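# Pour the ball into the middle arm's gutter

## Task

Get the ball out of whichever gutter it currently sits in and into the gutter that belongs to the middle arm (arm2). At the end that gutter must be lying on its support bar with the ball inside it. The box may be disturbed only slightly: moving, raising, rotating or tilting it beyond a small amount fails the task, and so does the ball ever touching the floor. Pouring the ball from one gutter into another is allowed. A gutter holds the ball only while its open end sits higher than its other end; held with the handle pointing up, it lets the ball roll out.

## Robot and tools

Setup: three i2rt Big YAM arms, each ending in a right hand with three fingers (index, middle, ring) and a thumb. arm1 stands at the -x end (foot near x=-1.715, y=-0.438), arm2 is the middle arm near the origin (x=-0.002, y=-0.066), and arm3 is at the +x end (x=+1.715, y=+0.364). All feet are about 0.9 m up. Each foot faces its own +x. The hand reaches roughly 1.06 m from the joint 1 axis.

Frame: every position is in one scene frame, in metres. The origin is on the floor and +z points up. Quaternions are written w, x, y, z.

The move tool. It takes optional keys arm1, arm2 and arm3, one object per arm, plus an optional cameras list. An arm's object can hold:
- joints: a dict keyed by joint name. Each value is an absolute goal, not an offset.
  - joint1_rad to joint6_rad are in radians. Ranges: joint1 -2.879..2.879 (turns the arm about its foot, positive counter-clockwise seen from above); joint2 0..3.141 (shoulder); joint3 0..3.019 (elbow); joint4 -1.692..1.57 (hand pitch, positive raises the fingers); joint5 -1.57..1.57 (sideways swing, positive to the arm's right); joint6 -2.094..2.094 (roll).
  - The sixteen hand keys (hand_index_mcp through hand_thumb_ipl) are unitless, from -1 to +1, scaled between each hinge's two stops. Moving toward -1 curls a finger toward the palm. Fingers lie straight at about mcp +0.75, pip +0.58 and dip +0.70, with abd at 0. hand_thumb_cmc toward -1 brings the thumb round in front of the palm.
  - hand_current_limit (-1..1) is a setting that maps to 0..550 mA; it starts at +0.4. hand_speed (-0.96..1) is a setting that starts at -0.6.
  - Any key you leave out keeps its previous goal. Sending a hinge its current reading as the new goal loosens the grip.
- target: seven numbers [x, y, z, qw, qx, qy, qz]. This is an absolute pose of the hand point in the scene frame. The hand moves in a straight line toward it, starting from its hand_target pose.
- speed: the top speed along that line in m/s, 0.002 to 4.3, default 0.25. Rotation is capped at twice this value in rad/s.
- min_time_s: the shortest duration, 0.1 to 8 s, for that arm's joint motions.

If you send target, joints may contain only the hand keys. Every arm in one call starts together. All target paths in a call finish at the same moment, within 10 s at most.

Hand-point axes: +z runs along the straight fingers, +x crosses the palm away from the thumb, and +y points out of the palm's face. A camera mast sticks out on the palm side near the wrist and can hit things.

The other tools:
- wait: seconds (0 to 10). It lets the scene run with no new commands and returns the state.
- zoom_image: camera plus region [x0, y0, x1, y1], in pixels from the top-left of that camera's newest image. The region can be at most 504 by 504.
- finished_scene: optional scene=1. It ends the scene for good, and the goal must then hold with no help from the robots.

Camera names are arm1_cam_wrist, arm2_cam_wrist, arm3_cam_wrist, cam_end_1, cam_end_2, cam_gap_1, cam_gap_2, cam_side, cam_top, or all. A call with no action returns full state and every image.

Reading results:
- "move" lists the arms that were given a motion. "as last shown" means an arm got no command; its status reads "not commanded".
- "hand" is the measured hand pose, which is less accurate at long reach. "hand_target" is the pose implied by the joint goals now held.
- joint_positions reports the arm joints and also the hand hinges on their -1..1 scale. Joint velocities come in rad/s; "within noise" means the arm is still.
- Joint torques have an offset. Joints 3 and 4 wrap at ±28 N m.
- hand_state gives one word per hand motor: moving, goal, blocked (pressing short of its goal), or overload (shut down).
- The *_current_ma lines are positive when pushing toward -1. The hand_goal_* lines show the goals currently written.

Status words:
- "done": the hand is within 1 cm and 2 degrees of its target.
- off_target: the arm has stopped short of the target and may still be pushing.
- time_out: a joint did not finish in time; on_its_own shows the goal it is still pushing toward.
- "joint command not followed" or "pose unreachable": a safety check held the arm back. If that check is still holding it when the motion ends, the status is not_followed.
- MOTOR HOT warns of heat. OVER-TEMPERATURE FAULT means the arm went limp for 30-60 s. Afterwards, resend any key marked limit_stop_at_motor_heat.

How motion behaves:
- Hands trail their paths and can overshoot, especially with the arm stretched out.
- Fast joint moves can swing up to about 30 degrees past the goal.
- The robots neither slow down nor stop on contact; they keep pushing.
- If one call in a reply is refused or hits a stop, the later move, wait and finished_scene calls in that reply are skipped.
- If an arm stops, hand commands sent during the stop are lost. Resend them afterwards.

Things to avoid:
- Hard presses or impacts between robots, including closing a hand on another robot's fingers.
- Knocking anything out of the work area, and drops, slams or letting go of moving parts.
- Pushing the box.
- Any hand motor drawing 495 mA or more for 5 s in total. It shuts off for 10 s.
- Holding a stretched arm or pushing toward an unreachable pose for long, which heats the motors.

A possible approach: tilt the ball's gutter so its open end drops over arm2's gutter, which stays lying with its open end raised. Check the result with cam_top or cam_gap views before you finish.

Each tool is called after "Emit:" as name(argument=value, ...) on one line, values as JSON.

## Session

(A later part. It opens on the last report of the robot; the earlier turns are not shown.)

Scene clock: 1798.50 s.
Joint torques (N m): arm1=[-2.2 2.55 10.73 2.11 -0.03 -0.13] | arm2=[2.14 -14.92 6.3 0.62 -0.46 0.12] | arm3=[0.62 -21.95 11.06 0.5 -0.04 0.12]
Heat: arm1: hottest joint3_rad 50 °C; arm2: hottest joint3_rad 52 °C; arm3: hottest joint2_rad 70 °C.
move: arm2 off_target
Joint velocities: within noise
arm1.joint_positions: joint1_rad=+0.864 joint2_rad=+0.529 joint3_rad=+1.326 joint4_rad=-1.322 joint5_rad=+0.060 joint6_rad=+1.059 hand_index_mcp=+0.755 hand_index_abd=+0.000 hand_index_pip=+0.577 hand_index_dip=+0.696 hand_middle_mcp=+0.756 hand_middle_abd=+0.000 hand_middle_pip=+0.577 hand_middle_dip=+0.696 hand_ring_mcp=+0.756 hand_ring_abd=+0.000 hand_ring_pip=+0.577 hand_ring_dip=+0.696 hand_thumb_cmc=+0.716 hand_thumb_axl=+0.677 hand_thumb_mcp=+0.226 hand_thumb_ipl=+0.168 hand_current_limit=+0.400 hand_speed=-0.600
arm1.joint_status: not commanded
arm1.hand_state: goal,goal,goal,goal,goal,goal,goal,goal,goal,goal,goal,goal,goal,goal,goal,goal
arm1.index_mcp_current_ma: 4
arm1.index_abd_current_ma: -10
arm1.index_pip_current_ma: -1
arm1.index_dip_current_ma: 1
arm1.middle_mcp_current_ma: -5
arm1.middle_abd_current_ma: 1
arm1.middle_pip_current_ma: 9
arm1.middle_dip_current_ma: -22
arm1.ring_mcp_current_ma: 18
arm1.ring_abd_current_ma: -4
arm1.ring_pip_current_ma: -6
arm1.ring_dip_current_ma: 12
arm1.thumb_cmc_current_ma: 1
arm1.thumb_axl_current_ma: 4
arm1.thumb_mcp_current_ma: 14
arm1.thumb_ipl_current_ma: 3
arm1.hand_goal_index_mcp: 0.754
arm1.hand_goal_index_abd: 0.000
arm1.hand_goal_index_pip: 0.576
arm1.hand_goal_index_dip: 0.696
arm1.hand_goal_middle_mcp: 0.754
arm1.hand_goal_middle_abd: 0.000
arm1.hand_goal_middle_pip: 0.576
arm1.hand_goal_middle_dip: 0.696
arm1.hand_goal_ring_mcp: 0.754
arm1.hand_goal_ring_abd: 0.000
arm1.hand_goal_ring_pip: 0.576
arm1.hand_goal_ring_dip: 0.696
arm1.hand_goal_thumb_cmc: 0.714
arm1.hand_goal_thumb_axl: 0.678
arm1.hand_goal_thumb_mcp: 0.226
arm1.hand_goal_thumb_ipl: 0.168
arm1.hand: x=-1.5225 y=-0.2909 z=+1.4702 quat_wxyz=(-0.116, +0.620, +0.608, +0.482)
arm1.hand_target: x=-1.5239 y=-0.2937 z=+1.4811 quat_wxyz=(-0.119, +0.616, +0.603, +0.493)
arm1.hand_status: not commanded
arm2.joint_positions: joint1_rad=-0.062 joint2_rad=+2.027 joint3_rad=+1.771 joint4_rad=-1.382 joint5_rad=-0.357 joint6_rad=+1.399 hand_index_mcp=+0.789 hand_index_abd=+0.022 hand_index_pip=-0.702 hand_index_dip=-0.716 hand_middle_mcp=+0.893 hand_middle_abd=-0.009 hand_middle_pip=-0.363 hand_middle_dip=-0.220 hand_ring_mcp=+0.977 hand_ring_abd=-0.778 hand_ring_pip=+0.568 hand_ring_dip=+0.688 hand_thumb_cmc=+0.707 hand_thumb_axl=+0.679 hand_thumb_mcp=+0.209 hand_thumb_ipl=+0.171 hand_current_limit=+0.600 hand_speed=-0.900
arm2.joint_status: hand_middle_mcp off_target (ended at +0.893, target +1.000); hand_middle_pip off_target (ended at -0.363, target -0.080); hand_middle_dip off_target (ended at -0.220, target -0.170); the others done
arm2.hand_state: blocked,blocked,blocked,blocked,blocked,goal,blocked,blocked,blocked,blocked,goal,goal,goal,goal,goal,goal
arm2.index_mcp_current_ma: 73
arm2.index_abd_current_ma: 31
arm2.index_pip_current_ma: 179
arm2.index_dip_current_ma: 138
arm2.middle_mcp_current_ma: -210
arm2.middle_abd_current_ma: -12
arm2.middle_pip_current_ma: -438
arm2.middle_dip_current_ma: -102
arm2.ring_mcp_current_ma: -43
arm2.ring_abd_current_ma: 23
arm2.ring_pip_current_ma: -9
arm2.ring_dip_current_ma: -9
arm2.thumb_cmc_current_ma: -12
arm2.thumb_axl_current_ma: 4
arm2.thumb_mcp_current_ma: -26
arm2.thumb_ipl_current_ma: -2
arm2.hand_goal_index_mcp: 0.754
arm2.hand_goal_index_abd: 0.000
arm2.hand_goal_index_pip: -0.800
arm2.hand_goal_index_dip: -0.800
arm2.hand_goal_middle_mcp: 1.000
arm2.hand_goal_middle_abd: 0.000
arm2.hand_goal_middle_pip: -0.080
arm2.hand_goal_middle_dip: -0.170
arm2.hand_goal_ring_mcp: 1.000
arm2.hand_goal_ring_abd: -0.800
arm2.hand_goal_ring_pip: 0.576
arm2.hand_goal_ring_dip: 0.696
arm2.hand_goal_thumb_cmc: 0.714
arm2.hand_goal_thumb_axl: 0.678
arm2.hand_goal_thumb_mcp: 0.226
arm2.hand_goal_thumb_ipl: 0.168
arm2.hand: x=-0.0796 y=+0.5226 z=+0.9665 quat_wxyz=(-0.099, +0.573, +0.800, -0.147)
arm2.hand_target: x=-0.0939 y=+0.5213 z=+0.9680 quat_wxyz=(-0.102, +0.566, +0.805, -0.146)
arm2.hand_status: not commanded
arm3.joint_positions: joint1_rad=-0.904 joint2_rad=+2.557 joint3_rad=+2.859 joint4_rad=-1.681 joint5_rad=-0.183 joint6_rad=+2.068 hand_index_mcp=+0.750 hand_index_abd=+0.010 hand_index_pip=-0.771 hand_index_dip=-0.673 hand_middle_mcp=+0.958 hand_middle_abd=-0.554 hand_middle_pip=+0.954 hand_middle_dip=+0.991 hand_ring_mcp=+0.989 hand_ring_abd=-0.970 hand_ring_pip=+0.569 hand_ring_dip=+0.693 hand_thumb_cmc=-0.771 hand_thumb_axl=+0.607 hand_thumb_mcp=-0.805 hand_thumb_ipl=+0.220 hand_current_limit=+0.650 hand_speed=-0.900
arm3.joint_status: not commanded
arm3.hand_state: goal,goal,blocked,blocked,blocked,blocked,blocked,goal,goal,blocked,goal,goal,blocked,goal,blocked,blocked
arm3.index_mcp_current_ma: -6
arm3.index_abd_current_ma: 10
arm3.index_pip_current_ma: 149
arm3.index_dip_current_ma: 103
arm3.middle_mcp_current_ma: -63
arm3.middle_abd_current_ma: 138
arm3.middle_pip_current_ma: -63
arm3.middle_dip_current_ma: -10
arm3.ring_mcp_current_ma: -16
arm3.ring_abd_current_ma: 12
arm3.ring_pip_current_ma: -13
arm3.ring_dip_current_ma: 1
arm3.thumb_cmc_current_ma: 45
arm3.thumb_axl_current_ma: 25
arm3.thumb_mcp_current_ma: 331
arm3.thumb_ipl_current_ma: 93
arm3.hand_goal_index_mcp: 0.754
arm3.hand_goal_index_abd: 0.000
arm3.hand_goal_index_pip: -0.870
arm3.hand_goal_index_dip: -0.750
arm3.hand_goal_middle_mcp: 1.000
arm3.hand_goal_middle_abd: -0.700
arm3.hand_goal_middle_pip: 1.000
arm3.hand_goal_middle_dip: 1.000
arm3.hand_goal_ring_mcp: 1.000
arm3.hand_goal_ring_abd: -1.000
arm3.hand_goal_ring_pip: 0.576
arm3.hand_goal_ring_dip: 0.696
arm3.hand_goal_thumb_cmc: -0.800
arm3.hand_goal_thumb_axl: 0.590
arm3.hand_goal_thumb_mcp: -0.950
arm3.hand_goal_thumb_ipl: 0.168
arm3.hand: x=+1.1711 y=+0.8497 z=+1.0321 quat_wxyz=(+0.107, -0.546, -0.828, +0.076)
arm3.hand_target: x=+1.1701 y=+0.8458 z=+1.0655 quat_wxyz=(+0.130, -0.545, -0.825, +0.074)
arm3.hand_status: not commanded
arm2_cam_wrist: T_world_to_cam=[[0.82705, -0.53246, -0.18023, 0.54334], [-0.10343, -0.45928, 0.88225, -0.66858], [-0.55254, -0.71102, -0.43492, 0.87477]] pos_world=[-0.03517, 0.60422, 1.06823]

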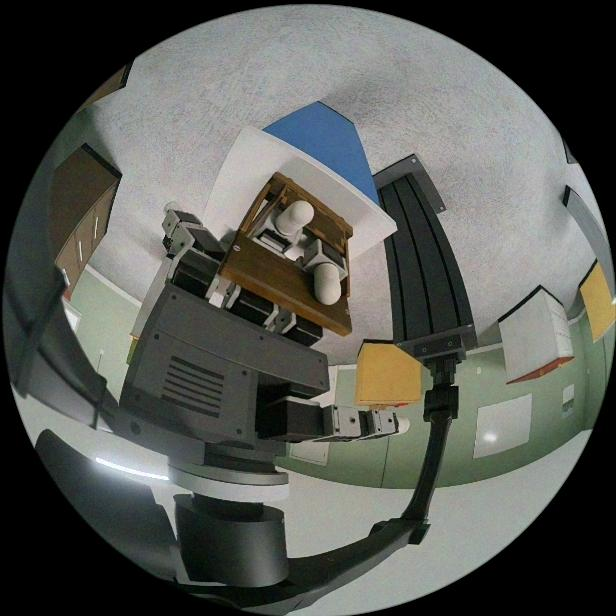

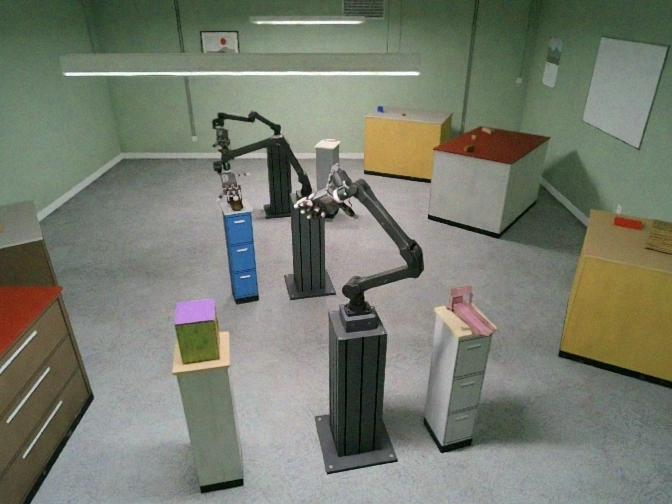

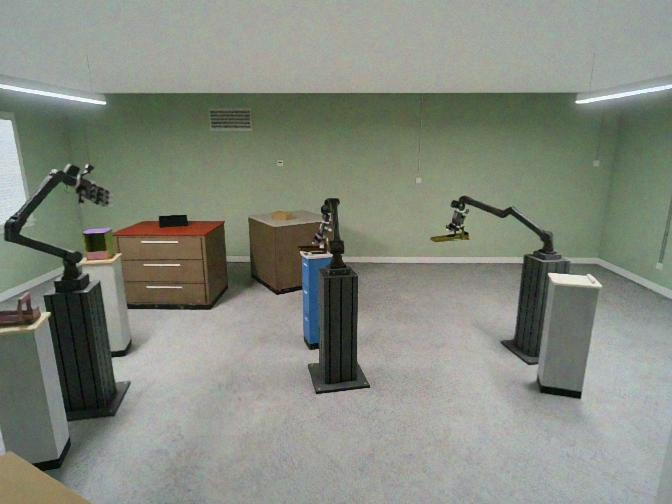

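Emit:
move(arm2={"joints": {"hand_middle_mcp": 0.76, "hand_middle_pip": -0.78, "hand_middle_dip": 0.62, "hand_speed": -0.9}})

Emit:
move(arm2={"target": [-0.090, 0.522, 0.983, -0.1023, 0.5658, 0.8049, -0.1456], "speed": 0.02}, cameras=["arm2_cam_wrist", "cam_end_1", "cam_side"])

Emit:
zoom_image(camera="cam_end_1", region=[210, 160, 270, 220])

Emit:
zoom_image(camera="arm2_cam_wrist", region=[200, 150, 400, 350])

Scene clock: 1816.67 s.
Joint torques (N m): arm1=[-2.26 2.67 10.56 2.41 -0.04 -0.16] | arm2=[1.67 -14.92 6.32 0.51 -0.24 0.12] | arm3=[0.79 -22.18 10.96 0.5 -0.06 0.16]
Heat: arm1: hottest joint3_rad 50 °C; arm2: hottest joint3_rad 51 °C; arm3: hottest joint2_rad 70 °C.
move: arm2 off_target
Joint velocities: within noise
arm1, arm3: as last shown
arm1.index_mcp_current_ma: -16
arm1.index_abd_current_ma: -7
arm1.index_pip_current_ma: -14
arm1.index_dip_current_ma: 14
arm1.middle_mcp_current_ma: -18
arm1.middle_abd_current_ma: 2
arm1.middle_pip_current_ma: -13
arm1.middle_dip_current_ma: 7
arm1.ring_mcp_current_ma: 11
arm1.ring_abd_current_ma: -23
arm1.ring_pip_current_ma: -10
arm1.ring_dip_current_ma: 4
arm1.thumb_cmc_current_ma: -4
arm1.thumb_axl_current_ma: 0
arm1.thumb_mcp_current_ma: 8
arm1.thumb_ipl_current_ma: 14
arm2.joint_positions: joint1_rad=-0.058 joint2_rad=+2.026 joint3_rad=+1.771 joint4_rad=-1.378 joint5_rad=-0.362 joint6_rad=+1.399 hand_index_mcp=+0.781 hand_index_abd=+0.011 hand_index_pip=-0.690 hand_index_dip=-0.716 hand_middle_mcp=+0.775 hand_middle_abd=+0.001 hand_middle_pip=-0.745 hand_middle_dip=+0.615 hand_ring_mcp=+0.977 hand_ring_abd=-0.778 hand_ring_pip=+0.568 hand_ring_dip=+0.688 hand_thumb_cmc=+0.707 hand_thumb_axl=+0.679 hand_thumb_mcp=+0.209 hand_thumb_ipl=+0.171 hand_current_limit=+0.600 hand_speed=-0.900
arm2.joint_status: hand_middle_pip off_target (ended at -0.745, target -0.780); the others done
arm2.hand_state: blocked,goal,blocked,blocked,goal,goal,blocked,goal,blocked,blocked,goal,goal,goal,goal,goal,goal
arm2.index_mcp_current_ma: 46
arm2.index_abd_current_ma: 14
arm2.index_pip_current_ma: 205
arm2.index_dip_current_ma: 153
arm2.middle_mcp_current_ma: 28
arm2.middle_abd_current_ma: -1
arm2.middle_pip_current_ma: 63
arm2.middle_dip_current_ma: -17
arm2.ring_mcp_current_ma: -40
arm2.ring_abd_current_ma: 23
arm2.ring_pip_current_ma: -3
arm2.ring_dip_current_ma: 5
arm2.thumb_cmc_current_ma: -15
arm2.thumb_axl_current_ma: -7
arm2.thumb_mcp_current_ma: -20
arm2.thumb_ipl_current_ma: 8
arm2.hand_goal_index_mcp: 0.754
arm2.hand_goal_index_abd: 0.000
arm2.hand_goal_index_pip: -0.800
arm2.hand_goal_index_dip: -0.800
arm2.hand_goal_middle_mcp: 0.760
arm2.hand_goal_middle_abd: 0.000
arm2.hand_goal_middle_pip: -0.780
arm2.hand_goal_middle_dip: 0.620
arm2.hand_goal_ring_mcp: 1.000
arm2.hand_goal_ring_abd: -0.800
arm2.hand_goal_ring_pip: 0.576
arm2.hand_goal_ring_dip: 0.696
arm2.hand_goal_thumb_cmc: 0.714
arm2.hand_goal_thumb_axl: 0.678
arm2.hand_goal_thumb_mcp: 0.226
arm2.hand_goal_thumb_ipl: 0.168
arm2.hand: x=-0.0835 y=+0.5232 z=+0.9671 quat_wxyz=(-0.102, +0.571, +0.801, -0.147)
arm2.hand_target: x=-0.0939 y=+0.5214 z=+0.9681 quat_wxyz=(-0.103, +0.566, +0.805, -0.146)
arm2.hand_status: not commanded
arm3.index_mcp_current_ma: -5
arm3.index_abd_current_ma: 15
arm3.index_pip_current_ma: 151
arm3.index_dip_current_ma: 104
arm3.middle_mcp_current_ma: -55
arm3.middle_abd_current_ma: 139
arm3.middle_pip_current_ma: -69
arm3.ring_mcp_current_ma: -17
arm3.ring_abd_current_ma: 10
arm3.ring_pip_current_ma: -14
arm3.ring_dip_current_ma: -5
arm3.thumb_cmc_current_ma: 40
arm3.thumb_axl_current_ma: 27
arm3.thumb_mcp_current_ma: 324
arm3.thumb_ipl_current_ma: 100
pictures: none

Scene clock: 1817.93 s.
Joint torques (N m): arm1=[-1.96 3.6 10.45 2.25 0.01 -0.19] | arm2=[1.14 -15.97 7.91 -0.36 -0.21 0.08] | arm3=[0.5 -21.71 10.92 0.34 -0.02 0.1]
Heat: arm1: hottest joint3_rad 50 °C; arm2: hottest joint3_rad 51 °C; arm3: hottest joint2_rad 70 °C.
move: arm2 off_target
Joint velocities: within noise
arm1, arm3: as last shown
arm1.index_mcp_current_ma: 6
arm1.index_abd_current_ma: -10
arm1.index_pip_current_ma: -3
arm1.index_dip_current_ma: 3
arm1.middle_mcp_current_ma: -1
arm1.middle_abd_current_ma: 11
arm1.middle_pip_current_ma: 2
arm1.middle_dip_current_ma: -5
arm1.ring_mcp_current_ma: -3
arm1.ring_abd_current_ma: 6
arm1.ring_pip_current_ma: -8
arm1.ring_dip_current_ma: 17
arm1.thumb_cmc_current_ma: 5
arm1.thumb_axl_current_ma: 5
arm1.thumb_mcp_current_ma: -5
arm1.thumb_ipl_current_ma: -6
arm2.joint_positions: joint1_rad=-0.058 joint2_rad=+2.026 joint3_rad=+1.771 joint4_rad=-1.394 joint5_rad=-0.361 joint6_rad=+1.399 hand_index_mcp=+0.781 hand_index_abd=+0.003 hand_index_pip=-0.689 hand_index_dip=-0.715 hand_middle_mcp=+0.774 hand_middle_abd=+0.001 hand_middle_pip=-0.758 hand_middle_dip=+0.615 hand_ring_mcp=+0.977 hand_ring_abd=-0.778 hand_ring_pip=+0.568 hand_ring_dip=+0.688 hand_thumb_cmc=+0.707 hand_thumb_axl=+0.679 hand_thumb_mcp=+0.209 hand_thumb_ipl=+0.171 hand_current_limit=+0.600 hand_speed=-0.900
arm2.joint_status: not commanded
arm2.hand_state: blocked,goal,blocked,blocked,goal,goal,blocked,goal,blocked,blocked,goal,goal,goal,goal,goal,goal
arm2.index_mcp_current_ma: 54
arm2.index_abd_current_ma: 6
arm2.index_pip_current_ma: 205
arm2.index_dip_current_ma: 151
arm2.middle_mcp_current_ma: 23
arm2.middle_abd_current_ma: -4
arm2.middle_pip_current_ma: 42
arm2.middle_dip_current_ma: -14
arm2.ring_mcp_current_ma: -51
arm2.ring_abd_current_ma: 28
arm2.ring_pip_current_ma: -10
arm2.ring_dip_current_ma: -5
arm2.thumb_cmc_current_ma: -21
arm2.thumb_axl_current_ma: 5
arm2.thumb_mcp_current_ma: -32
arm2.thumb_ipl_current_ma: 3
arm2.hand_goal_index_mcp: 0.754
arm2.hand_goal_index_abd: 0.000
arm2.hand_goal_index_pip: -0.800
arm2.hand_goal_index_dip: -0.800
arm2.hand_goal_middle_mcp: 0.760
arm2.hand_goal_middle_abd: 0.000
arm2.hand_goal_middle_pip: -0.780
arm2.hand_goal_middle_dip: 0.620
arm2.hand_goal_ring_mcp: 1.000
arm2.hand_goal_ring_abd: -0.800
arm2.hand_goal_ring_pip: 0.576
arm2.hand_goal_ring_dip: 0.696
arm2.hand_goal_thumb_cmc: 0.714
arm2.hand_goal_thumb_axl: 0.678
arm2.hand_goal_thumb_mcp: 0.226
arm2.hand_goal_thumb_ipl: 0.168
arm2.hand: x=-0.0826 y=+0.5189 z=+0.9676 quat_wxyz=(-0.096, +0.572, +0.800, -0.153)
arm2.hand_target: x=-0.0899 y=+0.5218 z=+0.9830 quat_wxyz=(-0.103, +0.566, +0.805, -0.145)
arm2.hand_status: off_target (0.017 m and 1.4 deg from the pose sent, 0.017 m and 0.8 deg at the start)
arm3.index_mcp_current_ma: -2
arm3.index_abd_current_ma: 13
arm3.index_pip_current_ma: 154
arm3.index_dip_current_ma: 111
arm3.middle_mcp_current_ma: -63
arm3.middle_abd_current_ma: 131
arm3.middle_pip_current_ma: -66
arm3.middle_dip_current_ma: -11
arm3.ring_mcp_current_ma: -9
arm3.ring_abd_current_ma: 11
arm3.ring_pip_current_ma: -15
arm3.ring_dip_current_ma: -6
arm3.thumb_cmc_current_ma: 42
arm3.thumb_axl_current_ma: 24
arm3.thumb_mcp_current_ma: 331
arm3.thumb_ipl_current_ma: 93
arm2_cam_wrist: T_world_to_cam=[[0.82881, -0.53108, -0.17616, 0.53956], [-0.09919, -0.4493, 0.88786, -0.68178], [-0.55067, -0.71839, -0.42506, 0.86539]] pos_world=[-0.03827, 0.60192, 1.06822]

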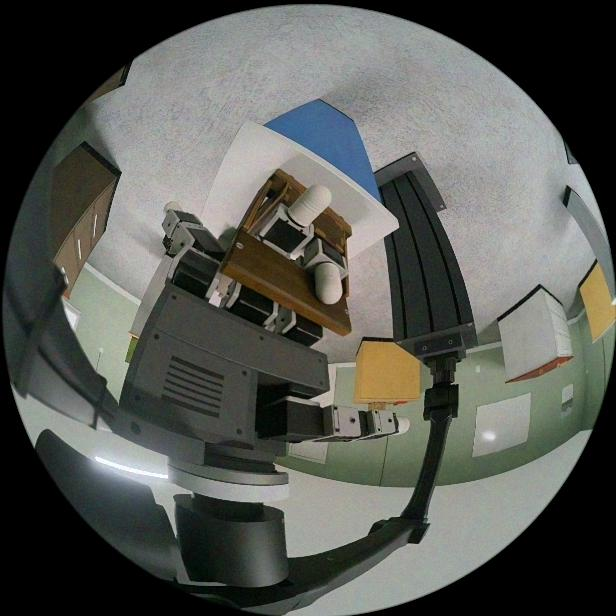

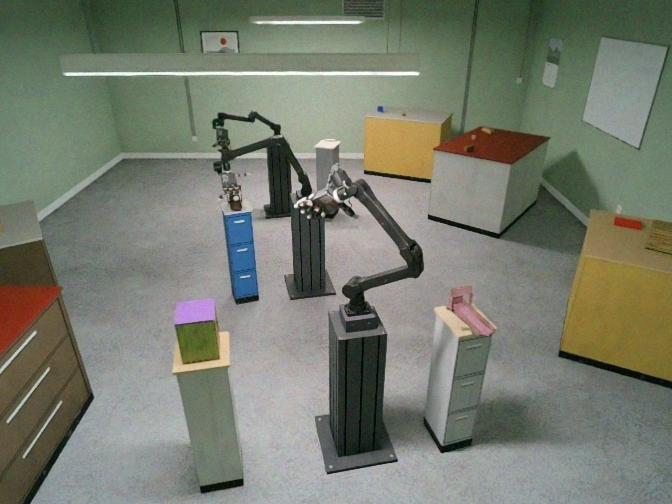

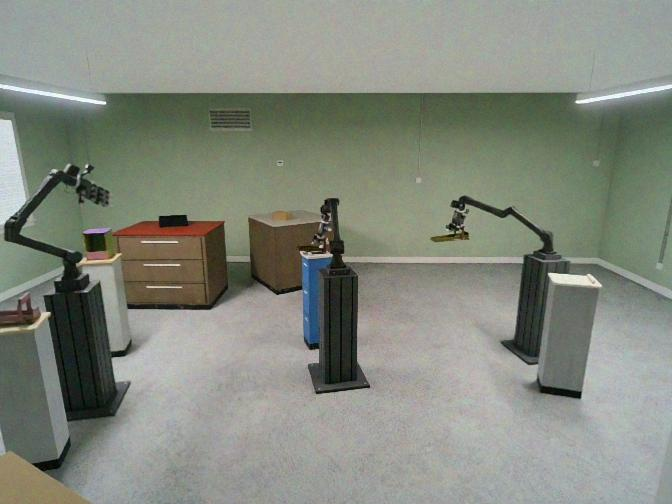

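Scaled by 8.400 from the camera's image (finer frame: 960x720).

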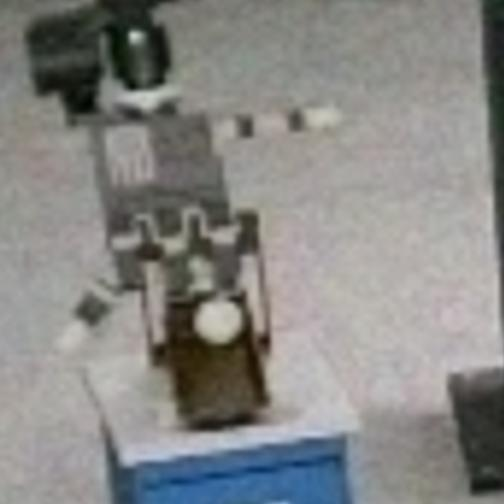

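Scaled by 2.520 from the camera's image (finer frame: 880x880).

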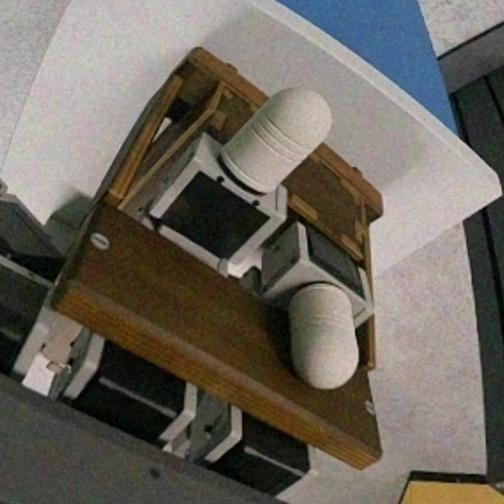

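Emit:
move(arm2={"joints": {"hand_index_dip": 0.62, "hand_index_pip": -0.76, "hand_speed": -0.9}}, cameras=["arm2_cam_wrist", "cam_end_1", "cam_side"])

Emit:
zoom_image(camera="cam_end_1", region=[210, 160, 270, 220])

Emit:
zoom_image(camera="cam_side", region=[290, 215, 350, 275])

Emit:
zoom_image(camera="arm2_cam_wrist", region=[200, 150, 400, 350])

Scene clock: 1825.60 s.
Joint torques (N m): arm1=[-1.9 2.78 10.62 2.37 -0.05 -0.19] | arm2=[0.97 -15.85 7.92 -0.12 -0.21 0.04] | arm3=[0.21 -22.12 10.96 0.46 -0.05 0.17]
Heat: arm1: hottest joint3_rad 50 °C; arm2: hottest joint3_rad 51 °C; arm3: hottest joint2_rad 70 °C.
move: arm2 done
Joint velocities: within noise
arm1, arm3: as last shown
arm1.index_mcp_current_ma: -4
arm1.index_abd_current_ma: -1
arm1.index_pip_current_ma: -12
arm1.index_dip_current_ma: -2
arm1.middle_mcp_current_ma: -21
arm1.middle_abd_current_ma: 10
arm1.middle_pip_current_ma: 4
arm1.middle_dip_current_ma: 11
arm1.ring_mcp_current_ma: 1
arm1.ring_abd_current_ma: 10
arm1.ring_pip_current_ma: -3
arm1.ring_dip_current_ma: -1
arm1.thumb_cmc_current_ma: 0
arm1.thumb_axl_current_ma: -8
arm1.thumb_mcp_current_ma: 11
arm1.thumb_ipl_current_ma: 14
arm2.joint_positions: joint1_rad=-0.057 joint2_rad=+2.026 joint3_rad=+1.771 joint4_rad=-1.399 joint5_rad=-0.361 joint6_rad=+1.399 hand_index_mcp=+0.762 hand_index_abd=+0.003 hand_index_pip=-0.741 hand_index_dip=+0.616 hand_middle_mcp=+0.760 hand_middle_abd=+0.001 hand_middle_pip=-0.762 hand_middle_dip=+0.615 hand_ring_mcp=+0.977 hand_ring_abd=-0.778 hand_ring_pip=+0.568 hand_ring_dip=+0.688 hand_thumb_cmc=+0.707 hand_thumb_axl=+0.679 hand_thumb_mcp=+0.209 hand_thumb_ipl=+0.171 hand_current_limit=+0.600 hand_speed=-0.900
arm2.joint_status: all done
arm2.hand_state: goal,goal,goal,goal,goal,goal,goal,goal,blocked,blocked,goal,goal,goal,goal,goal,goal
arm2.index_mcp_current_ma: 21
arm2.index_abd_current_ma: 11
arm2.index_pip_current_ma: 36
arm2.index_dip_current_ma: -6
arm2.middle_mcp_current_ma: -3
arm2.middle_abd_current_ma: 5
arm2.middle_pip_current_ma: 37
arm2.middle_dip_current_ma: -10
arm2.ring_mcp_current_ma: -46
arm2.ring_abd_current_ma: 18
arm2.ring_pip_current_ma: -9
arm2.ring_dip_current_ma: -17
arm2.thumb_cmc_current_ma: -18
arm2.thumb_axl_current_ma: -4
arm2.thumb_mcp_current_ma: -34
arm2.thumb_ipl_current_ma: -2
arm2.hand_goal_index_mcp: 0.754
arm2.hand_goal_index_abd: 0.000
arm2.hand_goal_index_pip: -0.760
arm2.hand_goal_index_dip: 0.620
arm2.hand_goal_middle_mcp: 0.760
arm2.hand_goal_middle_abd: 0.000
arm2.hand_goal_middle_pip: -0.780
arm2.hand_goal_middle_dip: 0.620
arm2.hand_goal_ring_mcp: 1.000
arm2.hand_goal_ring_abd: -0.800
arm2.hand_goal_ring_pip: 0.576
arm2.hand_goal_ring_dip: 0.696
arm2.hand_goal_thumb_cmc: 0.714
arm2.hand_goal_thumb_axl: 0.678
arm2.hand_goal_thumb_mcp: 0.226
arm2.hand_goal_thumb_ipl: 0.168
arm2.hand: x=-0.0829 y=+0.5176 z=+0.9677 quat_wxyz=(-0.094, +0.572, +0.800, -0.155)
arm2.hand_target: x=-0.0899 y=+0.5218 z=+0.9830 quat_wxyz=(-0.102, +0.566, +0.805, -0.146)
arm2.hand_status: not commanded
arm3.index_mcp_current_ma: 4
arm3.index_abd_current_ma: 14
arm3.index_pip_current_ma: 155
arm3.index_dip_current_ma: 95
arm3.middle_mcp_current_ma: -67
arm3.middle_abd_current_ma: 133
arm3.middle_pip_current_ma: -67
arm3.middle_dip_current_ma: -8
arm3.ring_mcp_current_ma: -16
arm3.ring_abd_current_ma: 9
arm3.ring_dip_current_ma: 0
arm3.thumb_cmc_current_ma: 40
arm3.thumb_axl_current_ma: 27
arm3.thumb_mcp_current_ma: 329
arm3.thumb_ipl_current_ma: 91
arm2_cam_wrist: T_world_to_cam=[[0.82931, -0.53129, -0.17314, 0.53635], [-0.09956, -0.44538, 0.88979, -0.68643], [-0.54984, -0.72067, -0.42226, 0.86292]] pos_world=[-0.03867, 0.60112, 1.06802]

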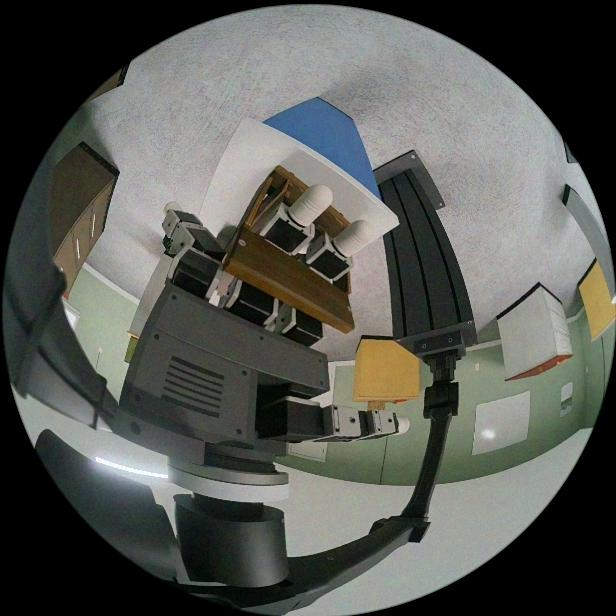

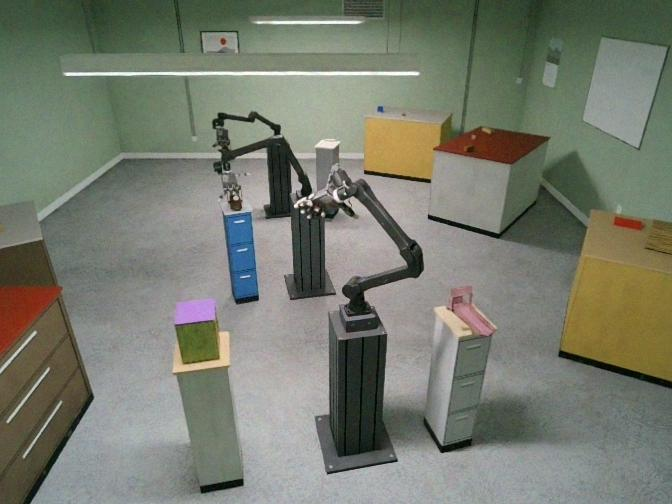

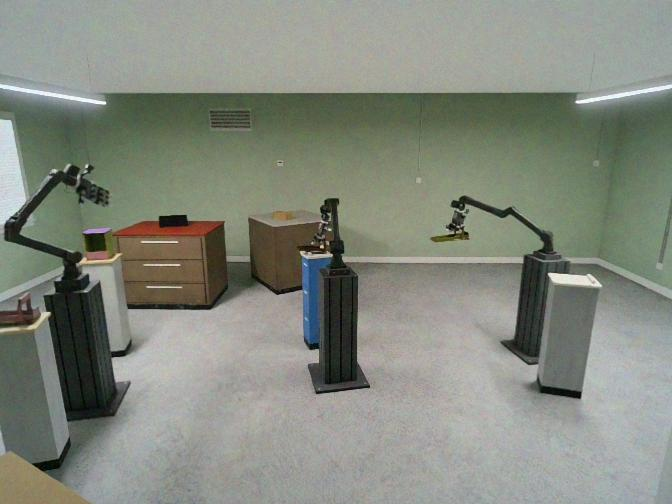

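Scaled by 8.400 from the camera's image (finer frame: 960x720).

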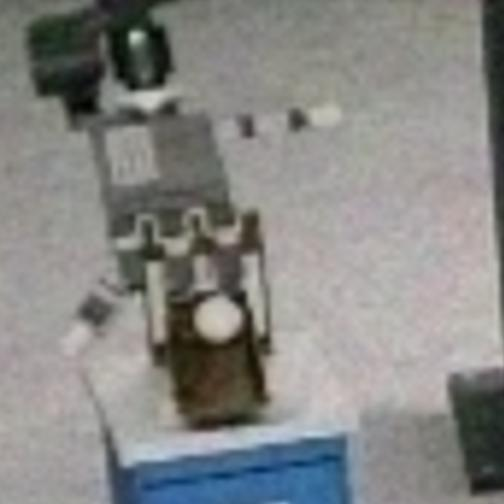

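Scaled by 8.400 from the camera's image (finer frame: 960x720).

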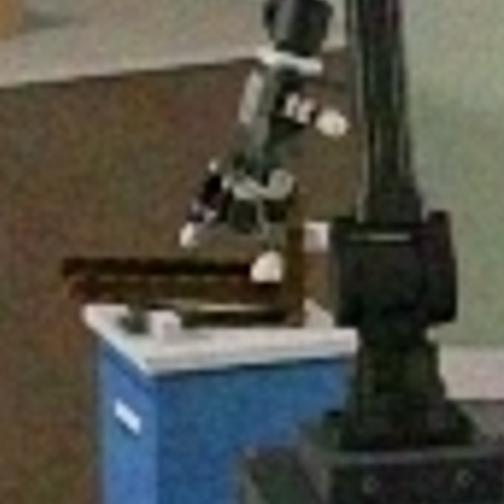

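Scaled by 2.520 from the camera's image (finer frame: 880x880).

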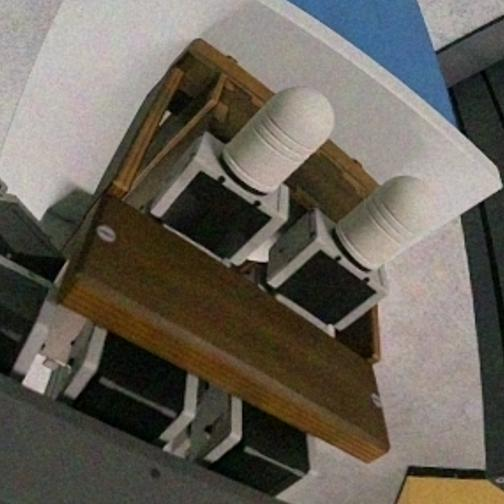

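Emit:
move(arm2={"target": [-0.117, 0.5115, 0.999, -0.1023, 0.5658, 0.8049, -0.1456], "speed": 0.02}, cameras=["arm2_cam_wrist", "cam_end_1", "cam_side"])

Emit:
zoom_image(camera="cam_end_1", region=[210, 160, 270, 220])

Emit:
zoom_image(camera="cam_side", region=[290, 215, 350, 275])

Emit:
zoom_image(camera="arm2_cam_wrist", region=[200, 150, 400, 350])

Scene clock: 1835.40 s.
Joint torques (N m): arm1=[-1.49 2.73 10.55 2.15 0 -0.15] | arm2=[1.03 -16.32 8.06 -0.17 -0.32 0.17] | arm3=[0.44 -21.71 10.85 0.36 -0.04 0.15]
Heat: arm1: hottest joint3_rad 50 °C; arm2: hottest joint3_rad 51 °C; arm3: hottest joint2_rad 70 °C.
move: arm2 off_target
Joint velocities: within noise
arm1, arm3: as last shown
arm1.index_mcp_current_ma: -13
arm1.index_abd_current_ma: -2
arm1.index_pip_current_ma: -21
arm1.index_dip_current_ma: 0
arm1.middle_mcp_current_ma: 8
arm1.middle_pip_current_ma: -15
arm1.middle_dip_current_ma: 19
arm1.ring_mcp_current_ma: 0
arm1.ring_abd_current_ma: -3
arm1.ring_dip_current_ma: 13
arm1.thumb_cmc_current_ma: 3
arm1.thumb_axl_current_ma: 11
arm1.thumb_mcp_current_ma: 0
arm1.thumb_ipl_current_ma: 12
arm2.joint_positions: joint1_rad=-0.011 joint2_rad=+2.011 joint3_rad=+1.771 joint4_rad=-1.409 joint5_rad=-0.361 joint6_rad=+1.438 hand_index_mcp=+0.761 hand_index_abd=+0.003 hand_index_pip=-0.748 hand_index_dip=+0.617 hand_middle_mcp=+0.760 hand_middle_abd=+0.001 hand_middle_pip=-0.762 hand_middle_dip=+0.615 hand_ring_mcp=+0.977 hand_ring_abd=-0.778 hand_ring_pip=+0.568 hand_ring_dip=+0.688 hand_thumb_cmc=+0.707 hand_thumb_axl=+0.679 hand_thumb_mcp=+0.209 hand_thumb_ipl=+0.171 hand_current_limit=+0.600 hand_speed=-0.900
arm2.joint_status: not commanded
arm2.hand_state: goal,goal,goal,goal,goal,goal,goal,goal,blocked,blocked,goal,goal,goal,goal,goal,goal
arm2.index_mcp_current_ma: 23
arm2.index_abd_current_ma: 1
arm2.index_pip_current_ma: 25
arm2.index_dip_current_ma: -10
arm2.middle_mcp_current_ma: 3
arm2.middle_abd_current_ma: -2
arm2.middle_pip_current_ma: 35
arm2.middle_dip_current_ma: -18
arm2.ring_mcp_current_ma: -44
arm2.ring_abd_current_ma: 17
arm2.ring_pip_current_ma: -7
arm2.ring_dip_current_ma: -2
arm2.thumb_cmc_current_ma: -19
arm2.thumb_axl_current_ma: -9
arm2.thumb_mcp_current_ma: -28
arm2.thumb_ipl_current_ma: -9
arm2.hand_goal_index_mcp: 0.754
arm2.hand_goal_index_abd: 0.000
arm2.hand_goal_index_pip: -0.760
arm2.hand_goal_index_dip: 0.620
arm2.hand_goal_middle_mcp: 0.760
arm2.hand_goal_middle_abd: 0.000
arm2.hand_goal_middle_pip: -0.780
arm2.hand_goal_middle_dip: 0.620
arm2.hand_goal_ring_mcp: 1.000
arm2.hand_goal_ring_abd: -0.800
arm2.hand_goal_ring_pip: 0.576
arm2.hand_goal_ring_dip: 0.696
arm2.hand_goal_thumb_cmc: 0.714
arm2.hand_goal_thumb_axl: 0.678
arm2.hand_goal_thumb_mcp: 0.226
arm2.hand_goal_thumb_ipl: 0.168
arm2.hand: x=-0.1092 y=+0.5081 z=+0.9769 quat_wxyz=(-0.090, +0.569, +0.802, -0.157)
arm2.hand_target: x=-0.1168 y=+0.5111 z=+0.9988 quat_wxyz=(-0.102, +0.566, +0.805, -0.146)
arm2.hand_status: off_target (0.024 m and 2.0 deg from the pose sent, 0.047 m and 1.7 deg at the start)
arm3.index_mcp_current_ma: -3
arm3.index_abd_current_ma: 15
arm3.index_pip_current_ma: 161
arm3.index_dip_current_ma: 110
arm3.middle_mcp_current_ma: -68
arm3.middle_abd_current_ma: 137
arm3.middle_pip_current_ma: -62
arm3.middle_dip_current_ma: -9
arm3.ring_mcp_current_ma: -12
arm3.ring_pip_current_ma: -10
arm3.ring_dip_current_ma: -1
arm3.thumb_axl_current_ma: 34
arm3.thumb_mcp_current_ma: 328
arm3.thumb_ipl_current_ma: 99
arm2_cam_wrist: T_world_to_cam=[[0.83525, -0.52437, -0.1655, 0.54436], [-0.09913, -0.43964, 0.89269, -0.70716], [-0.54086, -0.72922, -0.41919, 0.84773]] pos_world=[-0.06628, 0.59273, 1.07672]

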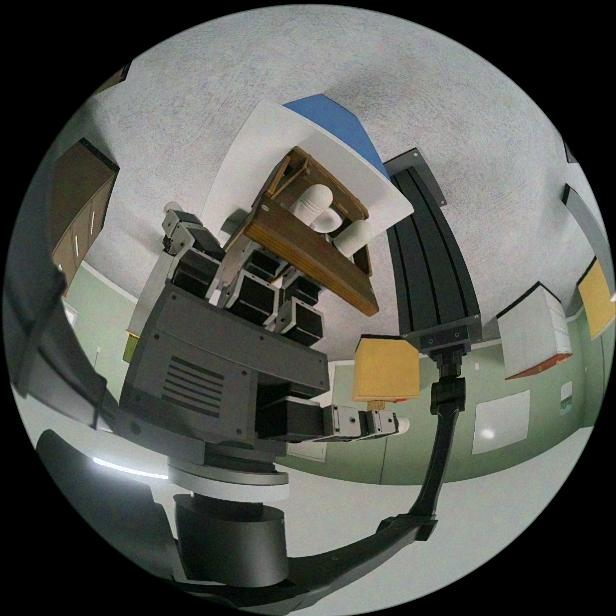

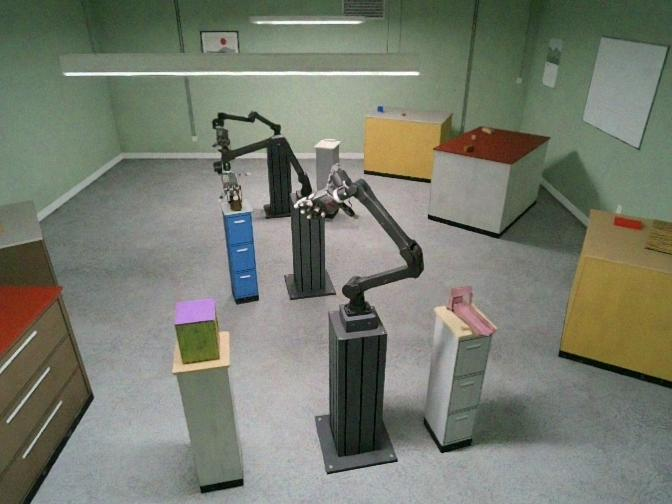

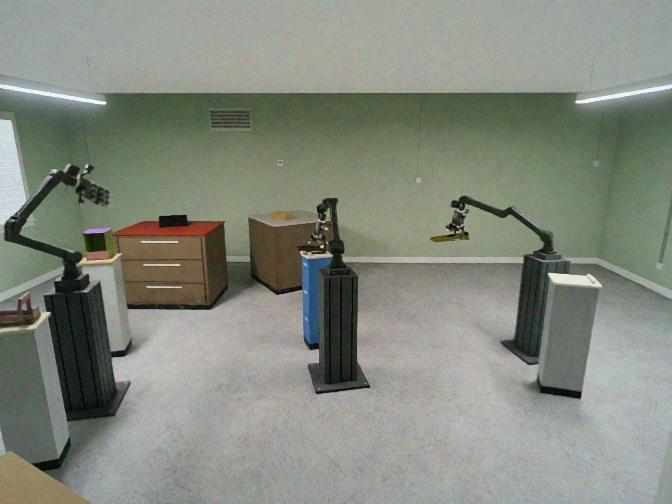

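Scaled by 8.400 from the camera's image (finer frame: 960x720).

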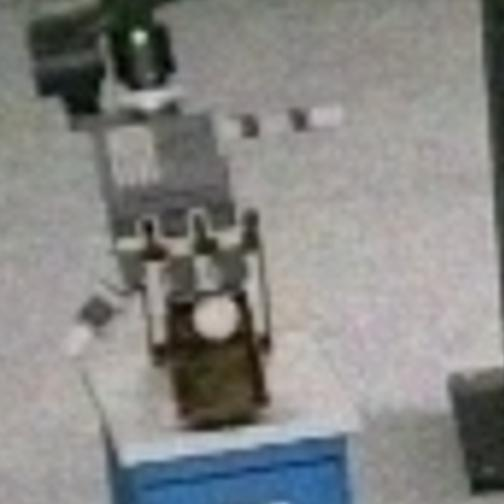

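Scaled by 8.400 from the camera's image (finer frame: 960x720).

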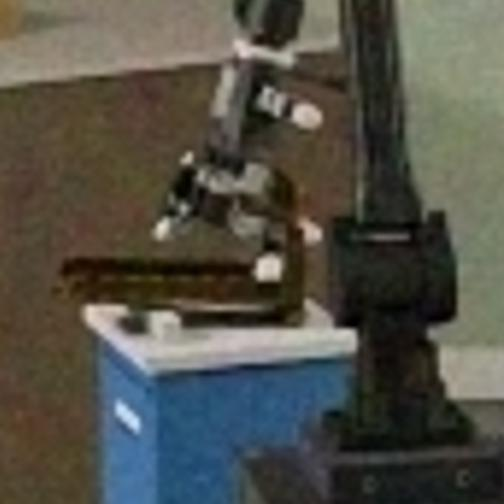

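Scaled by 2.520 from the camera's image (finer frame: 880x880).

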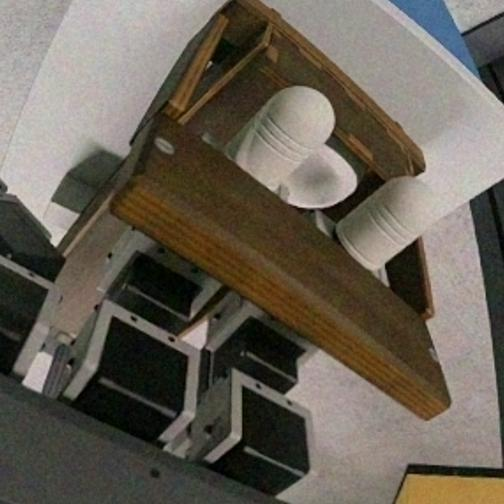

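Emit:
move(arm2={"target": [-0.145, 0.5025, 1.010, -0.1023, 0.5658, 0.8049, -0.1456], "speed": 0.02}, cameras=["arm2_cam_wrist", "cam_end_1", "cam_side"])

Emit:
zoom_image(camera="cam_end_1", region=[210, 160, 270, 220])

Emit:
zoom_image(camera="arm2_cam_wrist", region=[200, 150, 400, 350])

Scene clock: 1842.03 s.
Joint torques (N m): arm1=[-2.02 2.9 10.61 2.32 0 -0.16] | arm2=[1.14 -16.62 8.54 -0.17 -0.37 0.19] | arm3=[0.85 -21.83 10.99 0.5 -0.02 0.14]
Heat: arm1: hottest joint3_rad 50 °C; arm2: hottest joint3_rad 51 °C; arm3: hottest joint2_rad 70 °C.
move: arm2 off_target
Joint velocities: within noise
arm1, arm3: as last shown
arm1.index_mcp_current_ma: -2
arm1.index_abd_current_ma: 8
arm1.index_pip_current_ma: -23
arm1.index_dip_current_ma: 6
arm1.middle_mcp_current_ma: 5
arm1.middle_abd_current_ma: 4
arm1.middle_pip_current_ma: -6
arm1.middle_dip_current_ma: 5
arm1.ring_mcp_current_ma: -4
arm1.ring_abd_current_ma: -15
arm1.ring_pip_current_ma: -16
arm1.ring_dip_current_ma: 2
arm1.thumb_cmc_current_ma: -8
arm1.thumb_axl_current_ma: 3
arm1.thumb_mcp_current_ma: 8
arm1.thumb_ipl_current_ma: -4
arm2.joint_positions: joint1_rad=+0.036 joint2_rad=+1.997 joint3_rad=+1.771 joint4_rad=-1.411 joint5_rad=-0.361 joint6_rad=+1.487 hand_index_mcp=+0.761 hand_index_abd=+0.003 hand_index_pip=-0.744 hand_index_dip=+0.624 hand_middle_mcp=+0.760 hand_middle_abd=+0.001 hand_middle_pip=-0.762 hand_middle_dip=+0.615 hand_ring_mcp=+0.977 hand_ring_abd=-0.778 hand_ring_pip=+0.568 hand_ring_dip=+0.688 hand_thumb_cmc=+0.707 hand_thumb_axl=+0.679 hand_thumb_mcp=+0.209 hand_thumb_ipl=+0.171 hand_current_limit=+0.600 hand_speed=-0.900
arm2.joint_status: not commanded
arm2.hand_state: goal,goal,goal,goal,goal,goal,goal,goal,blocked,blocked,goal,goal,goal,goal,goal,goal
arm2.index_mcp_current_ma: 15
arm2.index_abd_current_ma: 5
arm2.index_pip_current_ma: 25
arm2.index_dip_current_ma: 3
arm2.middle_mcp_current_ma: -1
arm2.middle_abd_current_ma: 5
arm2.middle_pip_current_ma: 36
arm2.middle_dip_current_ma: -13
arm2.ring_mcp_current_ma: -50
arm2.ring_abd_current_ma: 14
arm2.ring_pip_current_ma: -5
arm2.ring_dip_current_ma: 1
arm2.thumb_cmc_current_ma: -17
arm2.thumb_axl_current_ma: -4
arm2.thumb_mcp_current_ma: -31
arm2.thumb_ipl_current_ma: 5
arm2.hand_goal_index_mcp: 0.754
arm2.hand_goal_index_abd: 0.000
arm2.hand_goal_index_pip: -0.760
arm2.hand_goal_index_dip: 0.620
arm2.hand_goal_middle_mcp: 0.760
arm2.hand_goal_middle_abd: 0.000
arm2.hand_goal_middle_pip: -0.780
arm2.hand_goal_middle_dip: 0.620
arm2.hand_goal_ring_mcp: 1.000
arm2.hand_goal_ring_abd: -0.800
arm2.hand_goal_ring_pip: 0.576
arm2.hand_goal_ring_dip: 0.696
arm2.hand_goal_thumb_cmc: 0.714
arm2.hand_goal_thumb_axl: 0.678
arm2.hand_goal_thumb_mcp: 0.226
arm2.hand_goal_thumb_ipl: 0.168
arm2.hand: x=-0.1356 y=+0.4981 z=+0.9848 quat_wxyz=(-0.086, +0.569, +0.802, -0.158)
arm2.hand_target: x=-0.1448 y=+0.5020 z=+1.0098 quat_wxyz=(-0.103, +0.566, +0.805, -0.146)
arm2.hand_status: off_target (0.027 m and 2.4 deg from the pose sent, 0.049 m and 2.0 deg at the start)
arm3.index_mcp_current_ma: -1
arm3.index_abd_current_ma: 16
arm3.index_pip_current_ma: 154
arm3.index_dip_current_ma: 106
arm3.middle_mcp_current_ma: -61
arm3.middle_abd_current_ma: 136
arm3.middle_pip_current_ma: -65
arm3.middle_dip_current_ma: -15
arm3.ring_mcp_current_ma: -23
arm3.ring_abd_current_ma: 8
arm3.ring_pip_current_ma: -13
arm3.ring_dip_current_ma: -5
arm3.thumb_cmc_current_ma: 46
arm3.thumb_axl_current_ma: 35
arm3.thumb_mcp_current_ma: 323
arm3.thumb_ipl_current_ma: 104
arm2_cam_wrist: T_world_to_cam=[[0.83652, -0.52445, -0.15868, 0.55593], [-0.10298, -0.43493, 0.89456, -0.72588], [-0.53817, -0.73198, -0.41783, 0.8299]] pos_world=[-0.09318, 0.58332, 1.08432]

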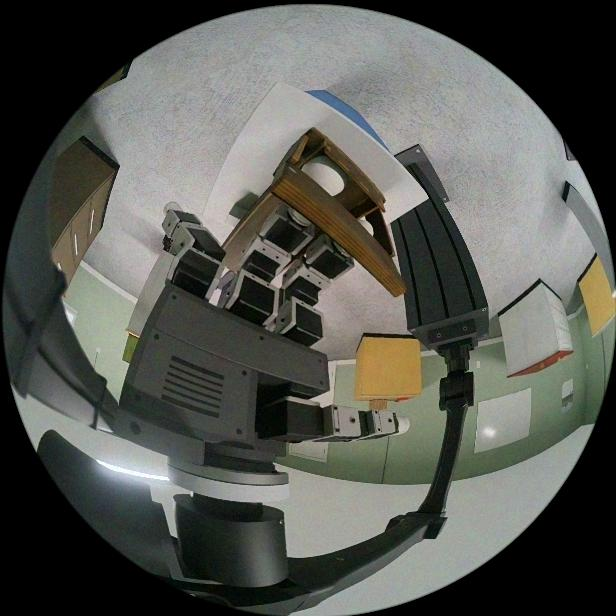

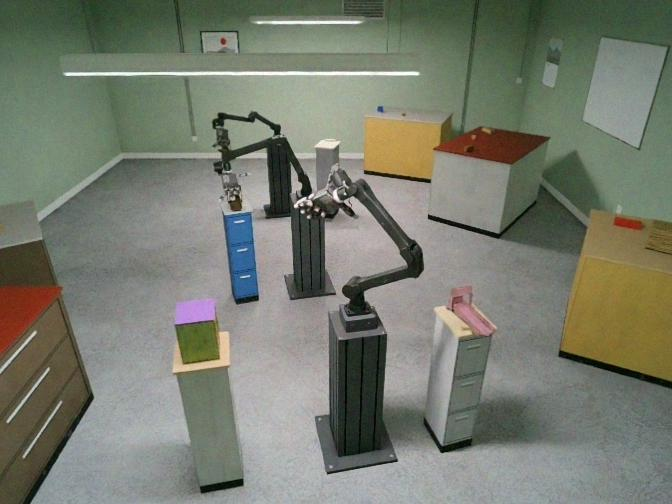

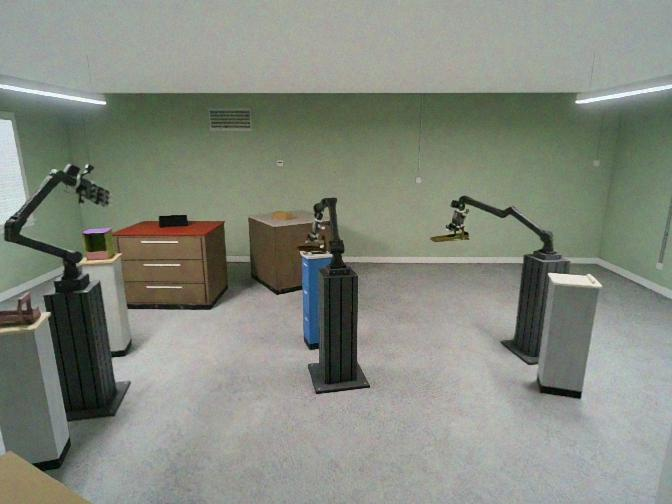

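Scaled by 8.400 from the camera's image (finer frame: 960x720).

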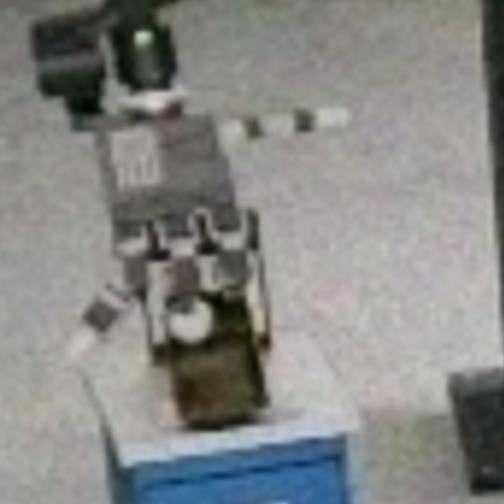

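Scaled by 2.520 from the camera's image (finer frame: 880x880).

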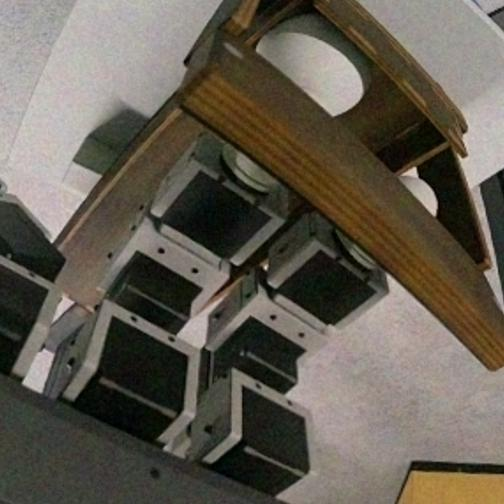

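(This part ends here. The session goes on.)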